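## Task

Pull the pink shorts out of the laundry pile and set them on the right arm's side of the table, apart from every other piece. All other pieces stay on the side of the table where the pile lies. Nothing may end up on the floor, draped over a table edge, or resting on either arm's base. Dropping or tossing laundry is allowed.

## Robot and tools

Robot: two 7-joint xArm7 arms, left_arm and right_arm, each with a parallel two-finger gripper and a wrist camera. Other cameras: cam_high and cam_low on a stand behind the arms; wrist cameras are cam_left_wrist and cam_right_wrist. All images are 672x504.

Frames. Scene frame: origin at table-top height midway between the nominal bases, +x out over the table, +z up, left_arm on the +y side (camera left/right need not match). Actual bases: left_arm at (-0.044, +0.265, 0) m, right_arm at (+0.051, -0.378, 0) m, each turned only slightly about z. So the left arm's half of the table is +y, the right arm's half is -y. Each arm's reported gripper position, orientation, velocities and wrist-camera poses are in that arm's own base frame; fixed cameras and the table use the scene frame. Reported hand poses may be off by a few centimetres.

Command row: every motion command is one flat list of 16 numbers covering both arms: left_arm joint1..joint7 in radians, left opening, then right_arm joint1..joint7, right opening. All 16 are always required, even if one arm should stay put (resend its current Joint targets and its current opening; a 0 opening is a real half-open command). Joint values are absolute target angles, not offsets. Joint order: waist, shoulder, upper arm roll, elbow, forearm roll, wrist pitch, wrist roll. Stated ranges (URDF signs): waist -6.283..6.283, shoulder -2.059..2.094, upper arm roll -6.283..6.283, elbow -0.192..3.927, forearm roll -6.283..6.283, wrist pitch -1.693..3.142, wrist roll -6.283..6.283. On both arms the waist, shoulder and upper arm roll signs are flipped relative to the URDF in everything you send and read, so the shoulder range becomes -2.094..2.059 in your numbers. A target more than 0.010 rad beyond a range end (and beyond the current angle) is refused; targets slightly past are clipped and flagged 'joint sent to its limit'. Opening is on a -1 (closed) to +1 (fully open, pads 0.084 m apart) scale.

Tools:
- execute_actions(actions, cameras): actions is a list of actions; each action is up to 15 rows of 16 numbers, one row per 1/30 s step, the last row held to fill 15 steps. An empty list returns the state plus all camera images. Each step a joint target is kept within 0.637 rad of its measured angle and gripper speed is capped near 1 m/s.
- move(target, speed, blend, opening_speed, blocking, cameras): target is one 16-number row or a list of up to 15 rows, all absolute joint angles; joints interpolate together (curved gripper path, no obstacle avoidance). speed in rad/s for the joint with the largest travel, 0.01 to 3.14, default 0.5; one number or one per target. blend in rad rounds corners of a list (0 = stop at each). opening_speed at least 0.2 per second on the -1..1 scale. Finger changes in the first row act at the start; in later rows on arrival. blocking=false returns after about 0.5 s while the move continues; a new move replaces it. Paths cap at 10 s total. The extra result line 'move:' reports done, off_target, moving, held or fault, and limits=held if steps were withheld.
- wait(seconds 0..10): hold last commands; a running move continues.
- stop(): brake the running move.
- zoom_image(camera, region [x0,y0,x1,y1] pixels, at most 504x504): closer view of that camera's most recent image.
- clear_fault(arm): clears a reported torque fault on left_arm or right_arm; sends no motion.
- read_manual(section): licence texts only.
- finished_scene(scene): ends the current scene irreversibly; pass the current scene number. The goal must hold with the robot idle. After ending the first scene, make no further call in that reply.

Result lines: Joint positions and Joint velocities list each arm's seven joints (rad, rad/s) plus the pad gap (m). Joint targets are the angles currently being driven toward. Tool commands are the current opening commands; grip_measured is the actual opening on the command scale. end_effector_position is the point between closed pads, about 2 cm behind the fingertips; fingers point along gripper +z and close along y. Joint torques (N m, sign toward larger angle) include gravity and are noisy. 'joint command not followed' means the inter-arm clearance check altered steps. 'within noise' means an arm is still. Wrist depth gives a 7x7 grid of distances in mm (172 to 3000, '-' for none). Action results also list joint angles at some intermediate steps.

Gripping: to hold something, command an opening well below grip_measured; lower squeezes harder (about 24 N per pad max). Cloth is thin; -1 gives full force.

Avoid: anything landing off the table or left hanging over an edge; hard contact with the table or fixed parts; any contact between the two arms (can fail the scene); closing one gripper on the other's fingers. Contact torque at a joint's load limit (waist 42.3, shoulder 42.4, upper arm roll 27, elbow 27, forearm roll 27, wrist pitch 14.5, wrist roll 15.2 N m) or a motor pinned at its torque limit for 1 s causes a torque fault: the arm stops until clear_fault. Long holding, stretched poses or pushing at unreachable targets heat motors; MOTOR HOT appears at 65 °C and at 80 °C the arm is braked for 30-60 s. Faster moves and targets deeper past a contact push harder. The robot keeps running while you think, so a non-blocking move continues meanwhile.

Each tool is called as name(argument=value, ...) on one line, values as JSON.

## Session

execute_actions(actions=[])

Scene clock: 0.00 s.
left_arm: end_effector_position=(+0.7283, -0.5040, +0.2180) grip_measured=+1.00 end_effector_quat_wxyz=(+0.140, +0.855, -0.048, +0.496) | right_arm: end_effector_position=(+0.3896, -0.0018, +0.3962) grip_measured=+1.00 end_effector_quat_wxyz=(-0.452, +0.768, +0.454, -0.016)
Joint positions: left_arm=[0.828 -1.168 -0.485 2.296 0.18 0.169 -0.923 0.084] | right_arm=[0.044 -0.267 0.419 1.746 0.688 2.275 -1.326 0.084]
Joint velocities: within noise
Joint torques (N m): no reading
Motor temperatures (°C): left_arm=[34 38 39 39 31 42 41] | right_arm=[33 38 39 40 33 34 37]
Wrist depth (mm): cam_left_wrist=[1141 1366 1222 1375 2528 2595 2760 / 1145 1188 1220 1253 2685 2828 2863 / 1585 2192 2685 2749 2816 - - / 1653 2165 2302 2302 2501 2749 - / 1649 1813 1908 1940 2099 2213 2302 / 1487 1585 1642 1694 1809 1852 1946 / 1377 1428 1458 1519 1585 1626 1706] | cam_right_wrist=[2302 1732 1758 293 282 274 267 / 2381 434 418 - 295 358 602 / 579 449 421 405 380 650 593 / 454 462 1025 884 742 642 565 / 2793 - 974 825 703 610 539 / - 2935 916 767 660 576 511 / 2923 2696 846 716 622 548 503]
Joint targets: left_arm=[0.828 -1.168 -0.485 2.296 0.180 0.169 -0.923] | right_arm=[0.044 -0.267 0.419 1.746 0.688 2.275 -1.326]
Tool commands: left_gripper/opening=+1.0 right_gripper/opening=+1.0

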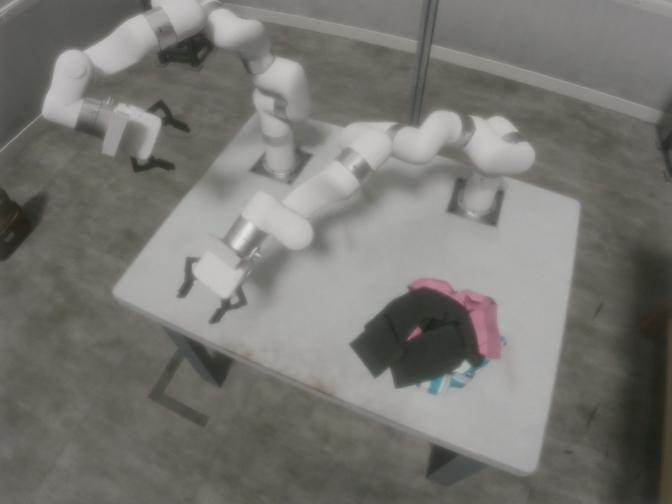

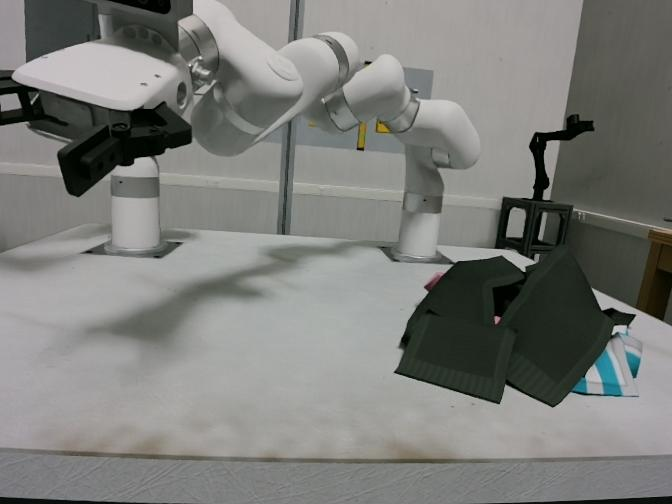

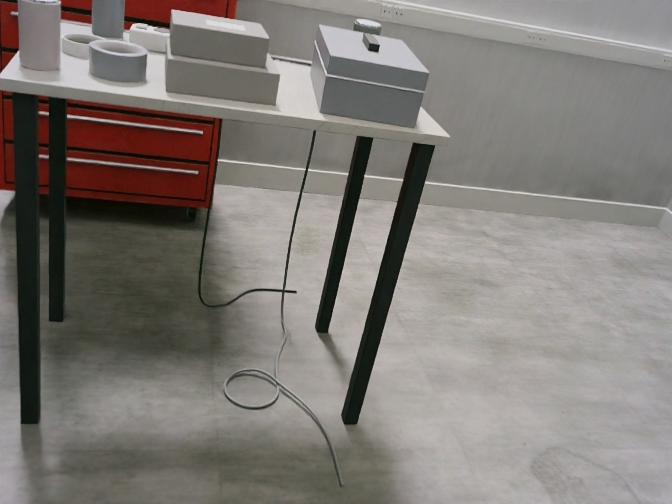

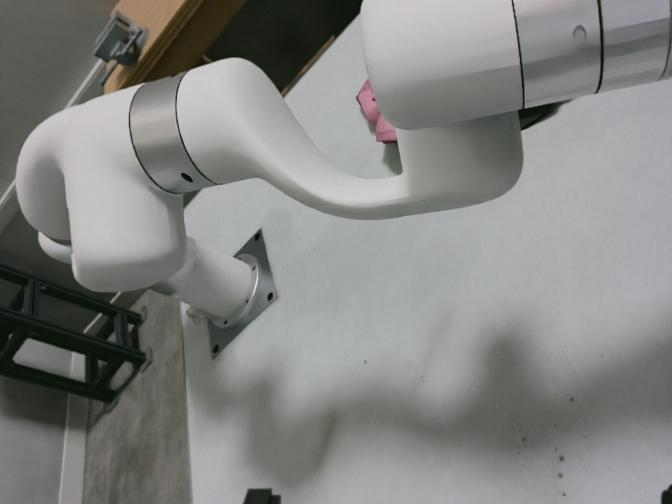

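move(target=[0.1,0.107,0,1.644,0,1.7506,0,0.5,1.3,0.598,0,0.93,0,1.528,0,1], speed=1.3, cameras=["cam_high","cam_left_wrist"])

Scene clock: 14.50 s.
left_arm: end_effector_position=(+0.4180, -0.0419, +0.4501) grip_measured=+0.49 end_effector_quat_wxyz=(+0.000, +0.999, -0.050, +0.000) | right_arm: end_effector_position=(+0.0803, -0.2890, +0.3500) grip_measured=+1.00 end_effector_quat_wxyz=(+0.000, +0.796, -0.605, +0.000)
Joint positions: left_arm=[0.1 0.107 0 1.644 0 1.751 0 0.065] | right_arm=[1.3 0.598 0 0.93 0 1.528 0 0.084]
Joint torques (N m): left_arm=[-3.58 27.65 3.14 9.11 -1.71 0.31 1.81] | right_arm=[5.37 10.04 -2.21 12.79 -1.88 -2.41 1.09]
Wrist depth (mm): cam_left_wrist=[580 580 578 578 581 580 581 / 579 578 573 537 560 578 582 / 578 577 495 515 541 578 579 / 577 548 522 517 541 578 578 / 577 558 549 492 526 577 578 / 576 577 552 530 576 577 577 / 574 577 574 576 575 575 578] | cam_right_wrist=[1290 1297 1295 1302 1292 1300 1297 / 1295 1290 1295 1300 1292 1302 1305 / 1290 1295 1295 1292 1300 1300 1305 / 1295 1292 1288 1295 1302 1305 1315 / 1029 1295 1295 1302 1300 1310 1305 / 478 480 485 1295 1269 1302 1305 / 480 480 481 481 482 486 1307]
Joint targets: left_arm=[0.100 0.107 0.000 1.644 0.000 1.751 0.000] | right_arm=[1.300 0.598 0.000 0.930 0.000 1.528 0.000]
move: done
Images, in order (width x height): cam_high 672x504, cam_left_wrist 672x504.

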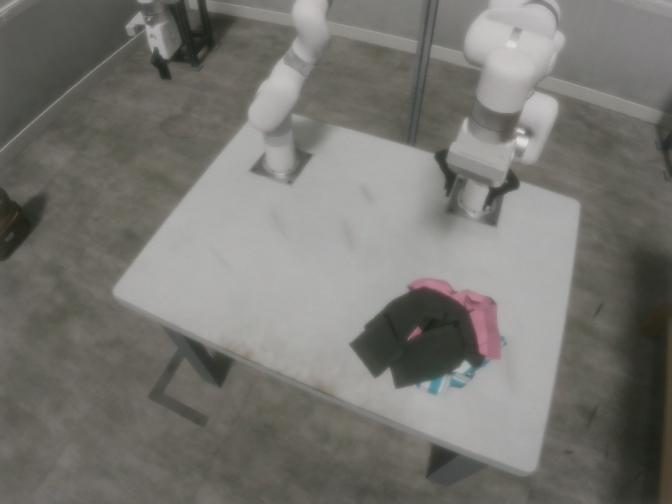

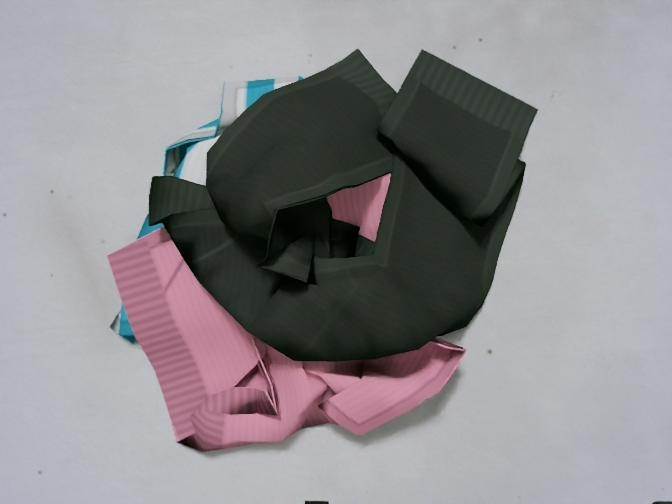

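move(target=[[0.026,0.255,0,0.768,0,1.023,1.275,0.4,1.3,0.598,0,0.93,0,1.528,0,1],[0.026,-0.115,0,0.584,0,0.469,1.275,0.4,1.3,0.598,0,0.93,0,1.528,0,1],[0.026,-0.115,0,0.584,0,0.469,1.275,-1,1.3,0.598,0,0.93,0,1.528,0,1],[0.507,0.463,0,0.44,0,0.903,1.275,-1,1.3,0.598,0,0.93,0,1.528,0,1],[0.507,0.494,0,1.301,0,1.795,1.275,-1,1.3,0.598,0,0.93,0,1.528,0,1]], speed=[1.2,0.6,1,0.6,0.8], blend=[0.05,0,0,0,0], cameras=["cam_high","cam_low","cam_left_wrist"])

Scene clock: 56.23 s.
left_arm: end_effector_position=(+0.2623, -0.1457, +0.4500) grip_measured=-0.84 end_effector_quat_wxyz=(+0.000, -0.629, +0.778, +0.000) | right_arm: end_effector_position=(+0.0802, -0.2890, +0.3500) grip_measured=+1.00 end_effector_quat_wxyz=(+0.000, +0.796, -0.605, +0.000)
Joint positions: left_arm=[0.507 0.494 0 1.301 0 1.795 1.275 0.007] | right_arm=[1.3 0.598 0 0.93 0 1.528 0 0.084]
Joint torques (N m): left_arm=[2.87 17.1 -3.74 14.44 -1.31 0.37 1.6] | right_arm=[5.64 9.23 -1.48 12.71 -1.63 -2.43 0.99]
Motor temperatures (°C): left_arm=[34 40 39 41 32 42 42] | right_arm=[33 38 39 45 33 36 37]
Wrist depth (mm): cam_left_wrist=[577 580 578 576 580 577 579 / 578 578 577 580 - - 579 / 578 577 575 578 - - 577 / 576 578 - - - - - / 576 - - - - - - / 575 - - - - - - / 577 - 181 179 - - 574] | cam_right_wrist=[1288 1292 1295 1300 1300 1297 1297 / 1297 1290 1297 1297 1297 1297 1305 / 1285 1285 1292 1292 1295 1297 1315 / 1288 1295 1295 1295 1302 1310 1302 / 1032 1297 1297 1297 1297 1297 1305 / 478 479 486 1295 1271 1305 1307 / 479 480 481 481 482 486 1307]
Joint targets: left_arm=[0.507 0.494 0.000 1.301 0.000 1.795 1.275] | right_arm=[1.300 0.598 0.000 0.930 0.000 1.528 0.000]
move: done
Images, in order (width x height): cam_high 672x504, cam_low 672x504, cam_left_wrist 672x504.

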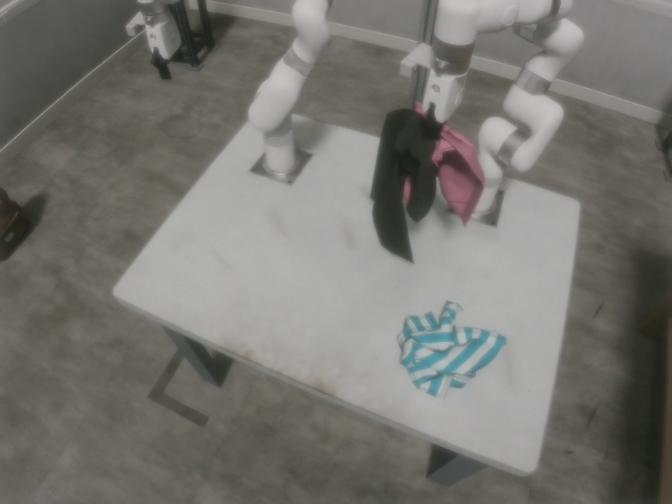

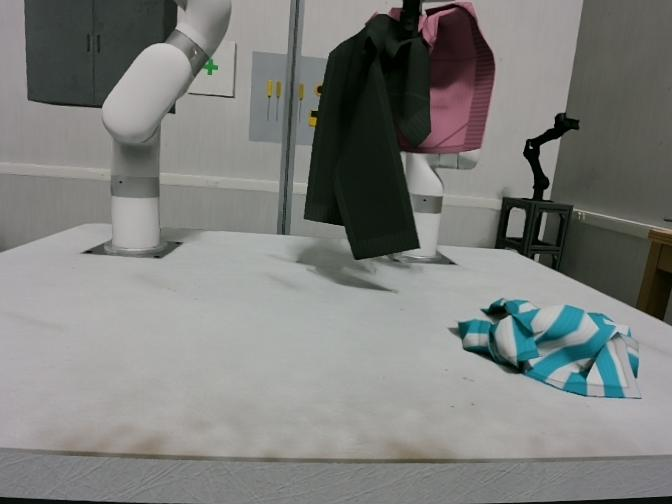

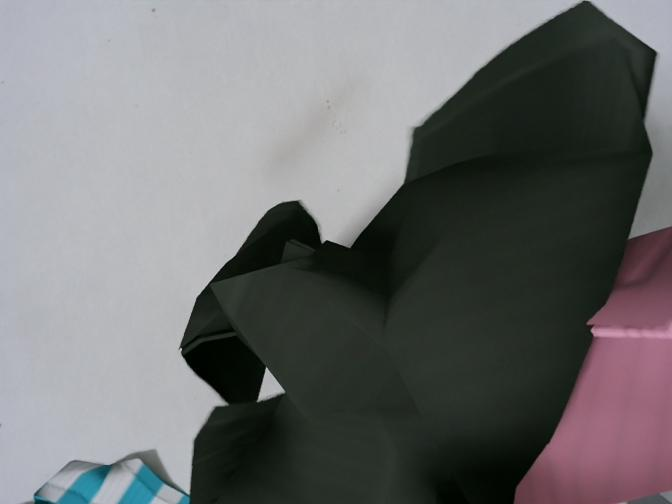

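move(target=[[0.2,0.07,0,0.48,0,0.55,1.275,-1,1.3,0.598,0,0.93,0,1.528,0,1],[0.2,0.07,0,0.48,0,0.55,1.275,0.5,1.3,0.598,0,0.93,0,1.528,0,1],[0.2,0.494,0,1.301,0,1.795,0,0.5,1.3,0.598,0,0.93,0,1.528,0,1]], speed=[0.8,1,1], cameras=["cam_high","cam_low","cam_left_wrist"])

Scene clock: 70.90 s.
left_arm: end_effector_position=(+0.2940, -0.0596, +0.4500) grip_measured=+0.49 end_effector_quat_wxyz=(+0.000, +0.995, -0.100, +0.000) | right_arm: end_effector_position=(+0.0802, -0.2890, +0.3500) grip_measured=+1.00 end_effector_quat_wxyz=(+0.000, +0.796, -0.605, +0.000)
Joint positions: left_arm=[0.2 0.494 0 1.301 0 1.795 0 0.065] | right_arm=[1.3 0.598 0 0.93 0 1.528 0 0.084]
Joint torques (N m): left_arm=[-3.77 16.93 0.33 14.35 0.12 0.34 -1.97] | right_arm=[5.05 9.86 -0.33 13.27 -1.8 -2.58 0.87]
Wrist depth (mm): cam_left_wrist=[581 528 545 570 580 580 578 / 579 540 549 547 546 580 578 / 577 560 573 524 524 574 581 / 575 576 579 541 510 545 577 / 576 576 577 534 553 577 576 / 576 576 576 548 575 574 575 / 574 575 574 573 577 575 574] | cam_right_wrist=[1290 1292 1290 1297 1292 1305 1300 / 1285 1297 1292 1292 1292 1302 1310 / 1295 1290 1300 1300 1300 1295 1297 / 1290 1297 1292 1302 1302 1295 1302 / 1034 1292 1290 1292 1300 1307 1307 / 479 480 486 1297 1271 1300 1305 / 480 480 481 482 483 486 1302]
Joint targets: left_arm=[0.200 0.494 0.000 1.301 0.000 1.795 0.000] | right_arm=[1.300 0.598 0.000 0.930 0.000 1.528 0.000]
move: done
Images, in order (width x height): cam_high 672x504, cam_low 672x504, cam_left_wrist 672x504.

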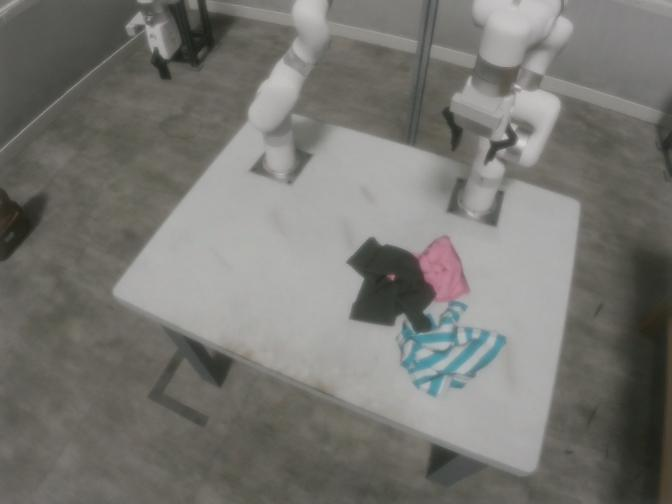

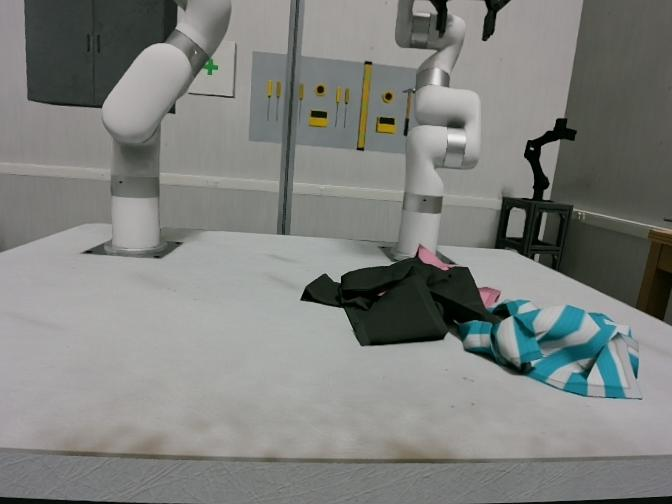

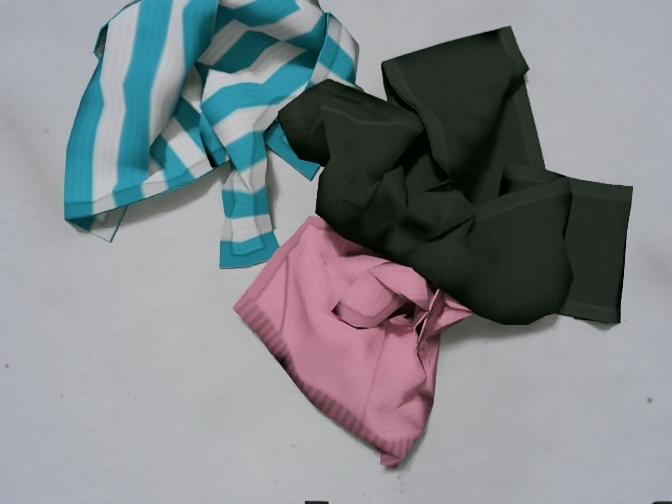

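move(target=[[0.185,0.521,0,0.551,0,1.072,0,0.5,1.3,0.598,0,0.93,0,1.528,0,1],[0.185,0.073,0,0.335,0,0.408,0,0.5,1.3,0.598,0,0.93,0,1.528,0,1],[0.185,0.073,0,0.335,0,0.408,0,-1,1.3,0.598,0,0.93,0,1.528,0,1],[0.185,0.494,0,1.301,0,1.795,0,-1,1.3,0.598,0,0.93,0,1.528,0,1]], speed=[1.2,0.7,1,0.9], blend=[0.05,0,0,0], cameras=["cam_high","cam_low"])

Scene clock: 98.20 s.
left_arm: end_effector_position=(+0.2949, -0.0552, +0.4500) grip_measured=-0.84 end_effector_quat_wxyz=(+0.000, +0.996, -0.092, +0.000) | right_arm: end_effector_position=(+0.0802, -0.2890, +0.3500) grip_measured=+1.00 end_effector_quat_wxyz=(+0.000, +0.796, -0.605, +0.000)
Joint positions: left_arm=[0.185 0.494 0 1.301 0 1.795 0 0.007] | right_arm=[1.3 0.598 0 0.93 0 1.528 0 0.084]
Joint torques (N m): left_arm=[1.54 16.65 2.11 14.61 0.44 0.37 -1.24] | right_arm=[5.4 9.58 0.59 13.67 -1.9 -2.4 0.72]
Wrist depth (mm): cam_left_wrist=[576 528 559 560 578 569 579 / 579 539 561 545 568 577 579 / 575 561 569 516 531 556 578 / 577 579 579 - 519 557 576 / - - - - - - 575 / - - - - - - 577 / - - - - - - 574] | cam_right_wrist=[1290 1292 1302 1305 1295 1295 1297 / 1285 1290 1302 1292 1300 1300 1305 / 1292 1290 1290 1290 1300 1307 1305 / 1292 1292 1302 1292 1302 1297 1305 / 1029 1292 1297 1297 1297 1295 1305 / 479 479 487 1297 1271 1310 1305 / 479 479 481 481 482 486 1297]
Joint targets: left_arm=[0.185 0.494 0.000 1.301 0.000 1.795 0.000] | right_arm=[1.300 0.598 0.000 0.930 0.000 1.528 0.000]
move: done
Images, in order (width x height): cam_high 672x504, cam_low 672x504.

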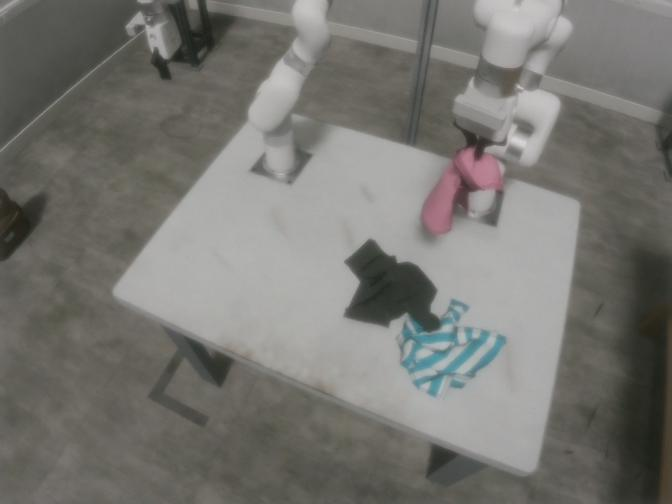

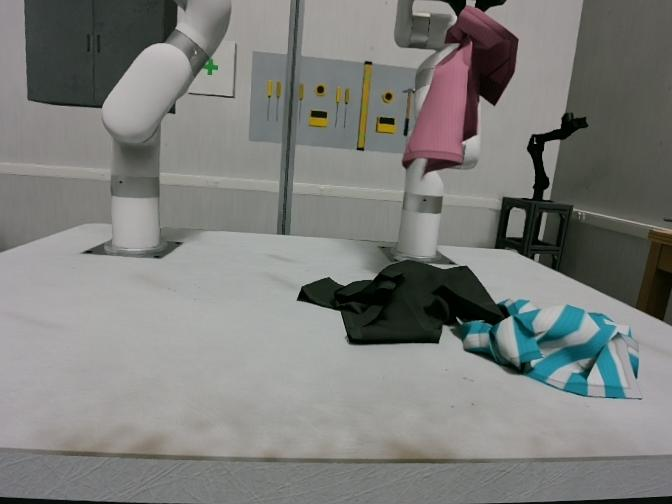

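move(target=[[0.6,0.2,0,1.55,0,1.78,0,-1,1.3,0.598,0,0.93,0,1.528,0,1],[0.883,-0.53,0,2.221,0,1.6915,0,-1,1.3,0.598,0,0.93,0,1.528,0,1],[0.883,-0.896,0,2.021,0,1.125,0,-1,1.3,0.598,0,0.93,0,1.528,0,1],[0.883,-0.896,0,2.021,0,1.125,0,0.5,1.3,0.598,0,0.93,0,1.528,0,1],[0.883,-0.53,0,2.221,0,1.6915,0,0.5,1.3,0.598,0,0.93,0,1.528,0,1],[0.3,0.3,0,1.5,0,1.8,0,0.5,1.3,0.598,0,0.93,0,1.528,0,1]], speed=[1.1,1.2,0.8,1,1.2,1.4], blend=[0.2,0.1,0,0,0.2,0], cameras=["cam_high","cam_low","cam_left_wrist"])

Scene clock: 117.60 s.
left_arm: end_effector_position=(+0.3397, -0.1051, +0.4642) grip_measured=+0.49 end_effector_quat_wxyz=(+0.000, +0.989, -0.149, +0.000) | right_arm: end_effector_position=(+0.0802, -0.2890, +0.3500) grip_measured=+1.00 end_effector_quat_wxyz=(+0.000, +0.796, -0.605, +0.000)
Joint positions: left_arm=[0.3 0.3 0 1.5 0 1.8 0 0.065] | right_arm=[1.3 0.598 0 0.93 0 1.528 0 0.084]
Joint torques (N m): left_arm=[-3.7 22.06 0.27 9.04 0.4 0.42 1.3] | right_arm=[4.94 10.01 1.45 13.77 -1.79 -2.4 0.85]
Wrist depth (mm): cam_left_wrist=[593 594 592 594 592 591 596 / 591 527 566 593 578 593 594 / 557 564 567 573 585 592 593 / 577 583 555 531 536 575 593 / 590 593 590 540 567 587 592 / 589 590 590 591 591 593 591 / 590 588 590 589 590 589 589] | cam_right_wrist=[1288 1292 1292 1302 1302 1302 1300 / 1288 1292 1295 1297 1297 1297 1305 / 1288 1290 1300 1300 1300 1305 1300 / 1288 1290 1288 1297 1302 1310 1310 / 1036 1295 1297 1295 1302 1300 1302 / 479 480 487 1295 1273 1300 1312 / 480 479 480 481 480 488 1310]
Joint targets: left_arm=[0.300 0.300 0.000 1.500 0.000 1.800 0.000] | right_arm=[1.300 0.598 0.000 0.930 0.000 1.528 0.000]
move: done
Images, in order (width x height): cam_high 672x504, cam_low 672x504, cam_left_wrist 672x504.

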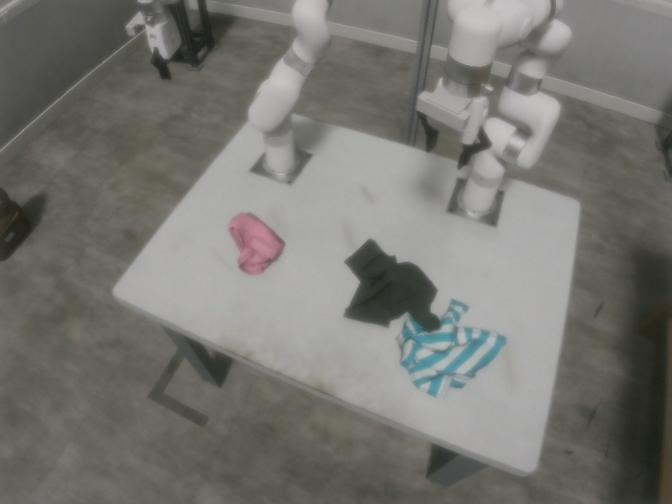

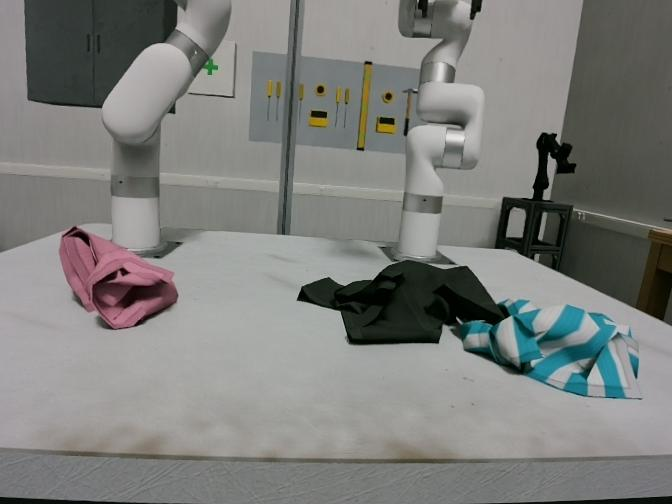

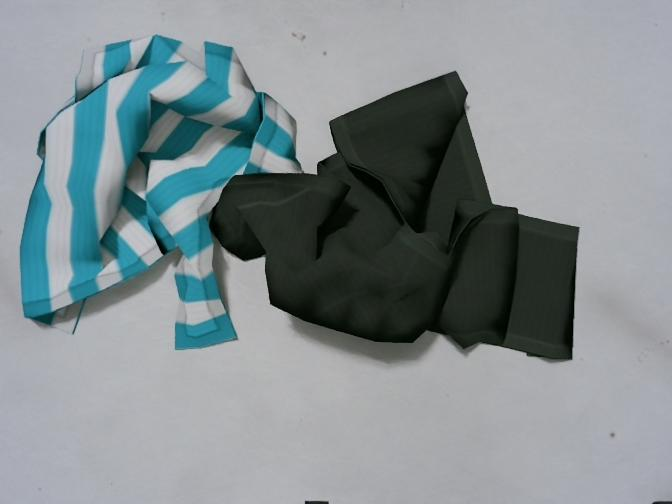

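move(target=[[0.428,0.11,0,0.912,0,1.022,-0.128,0.5,1.3,0.598,0,0.93,0,1.528,0,1],[0.428,-0.235,0,0.74,0,0.505,-0.128,0.5,1.3,0.598,0,0.93,0,1.528,0,1],[0.428,-0.235,0,0.74,0,0.505,-0.128,-1,1.3,0.598,0,0.93,0,1.528,0,1],[0.4,0.14,0,0.88,0,1.022,-0.128,-1,1.3,0.598,0,0.93,0,1.528,0,1],[0.138,0.34,0,0.692,0,1.032,-0.128,-1,1.3,0.598,0,0.93,0,1.528,0,1],[0.138,0.059,0,0.512,0,0.5715,-0.128,-1,1.3,0.598,0,0.93,0,1.528,0,1],[0.138,0.059,0,0.512,0,0.5715,-0.128,0.5,1.3,0.598,0,0.93,0,1.528,0,1],[0.3,0.3,0,1.5,0,1.8,0,0.5,1.3,0.598,0,0.93,0,1.528,0,1]], speed=[1.2,0.6,1,0.8,0.8,0.7,1,1.2], blend=[0.05,0,0,0.05,0.05,0,0,0], cameras=["cam_high","cam_low","cam_left_wrist"])

Scene clock: 147.00 s.
left_arm: end_effector_position=(+0.3396, -0.1051, +0.4642) grip_measured=+0.49 end_effector_quat_wxyz=(+0.000, +0.989, -0.149, +0.000) | right_arm: end_effector_position=(+0.0802, -0.2890, +0.3500) grip_measured=+1.00 end_effector_quat_wxyz=(+0.000, +0.796, -0.605, +0.000)
Joint positions: left_arm=[0.3 0.3 0 1.5 0 1.8 0 0.065] | right_arm=[1.3 0.598 0 0.93 0 1.528 0 0.084]
Joint torques (N m): left_arm=[2.62 22.3 1.88 14.38 0.05 0.45 1.82] | right_arm=[4.69 9.7 1.19 14.44 -1.57 -2.26 0.78]
Wrist depth (mm): cam_left_wrist=[593 594 592 591 593 593 593 / 591 527 562 593 594 591 593 / 556 563 581 586 594 592 594 / 575 587 587 582 588 590 590 / 591 587 556 569 592 590 591 / 588 590 514 527 590 592 591 / 588 589 590 532 590 590 592] | cam_right_wrist=[1288 1292 1290 1300 1300 1305 1307 / 1297 1290 1295 1297 1297 1297 1297 / 1295 1290 1300 1295 1297 1305 1295 / 1292 1290 1300 1300 1300 1300 1302 / 1036 1295 1295 1297 1297 1310 1305 / 479 480 488 1295 1271 1302 1295 / 479 480 481 480 482 485 1302]
Joint targets: left_arm=[0.300 0.300 0.000 1.500 0.000 1.800 0.000] | right_arm=[1.300 0.598 0.000 0.930 0.000 1.528 0.000]
move: done
Images, in order (width x height): cam_high 672x504, cam_low 672x504, cam_left_wrist 672x504.

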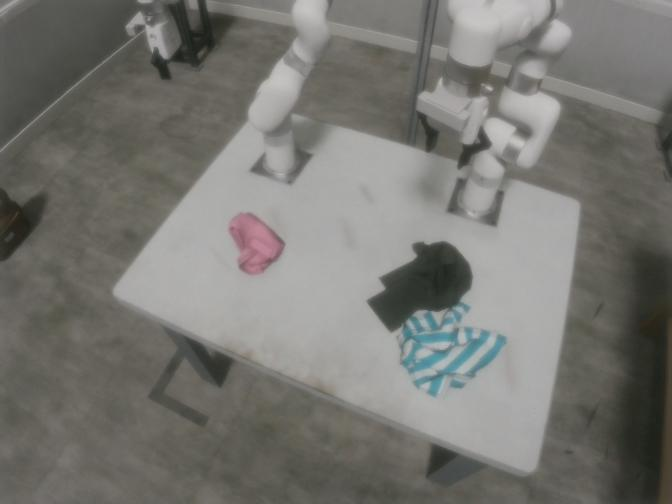

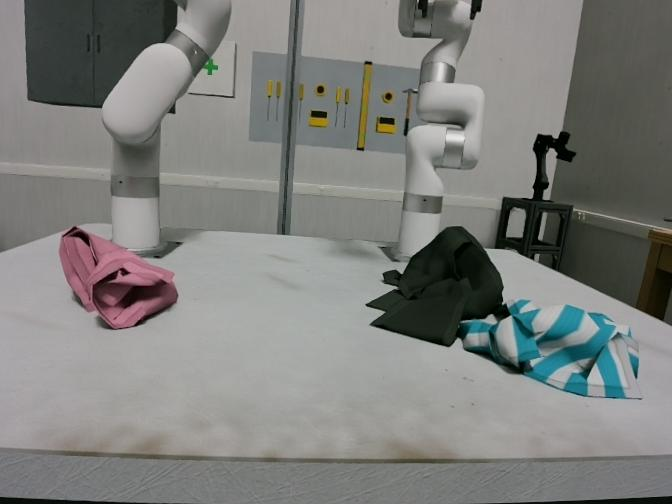

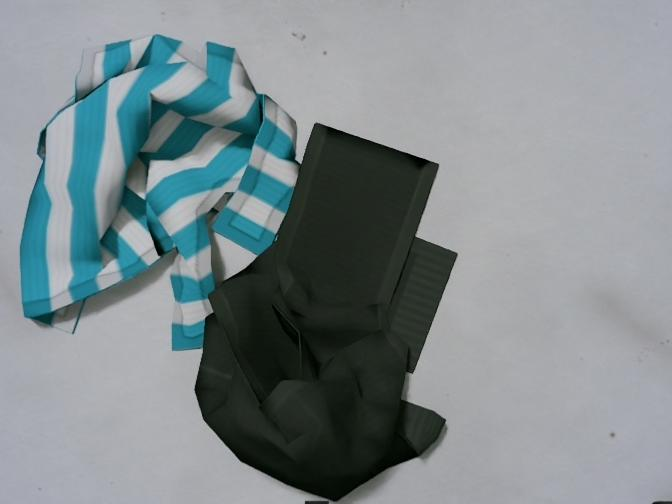

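finished_scene(scene=3)

The scene is finished: the task was done.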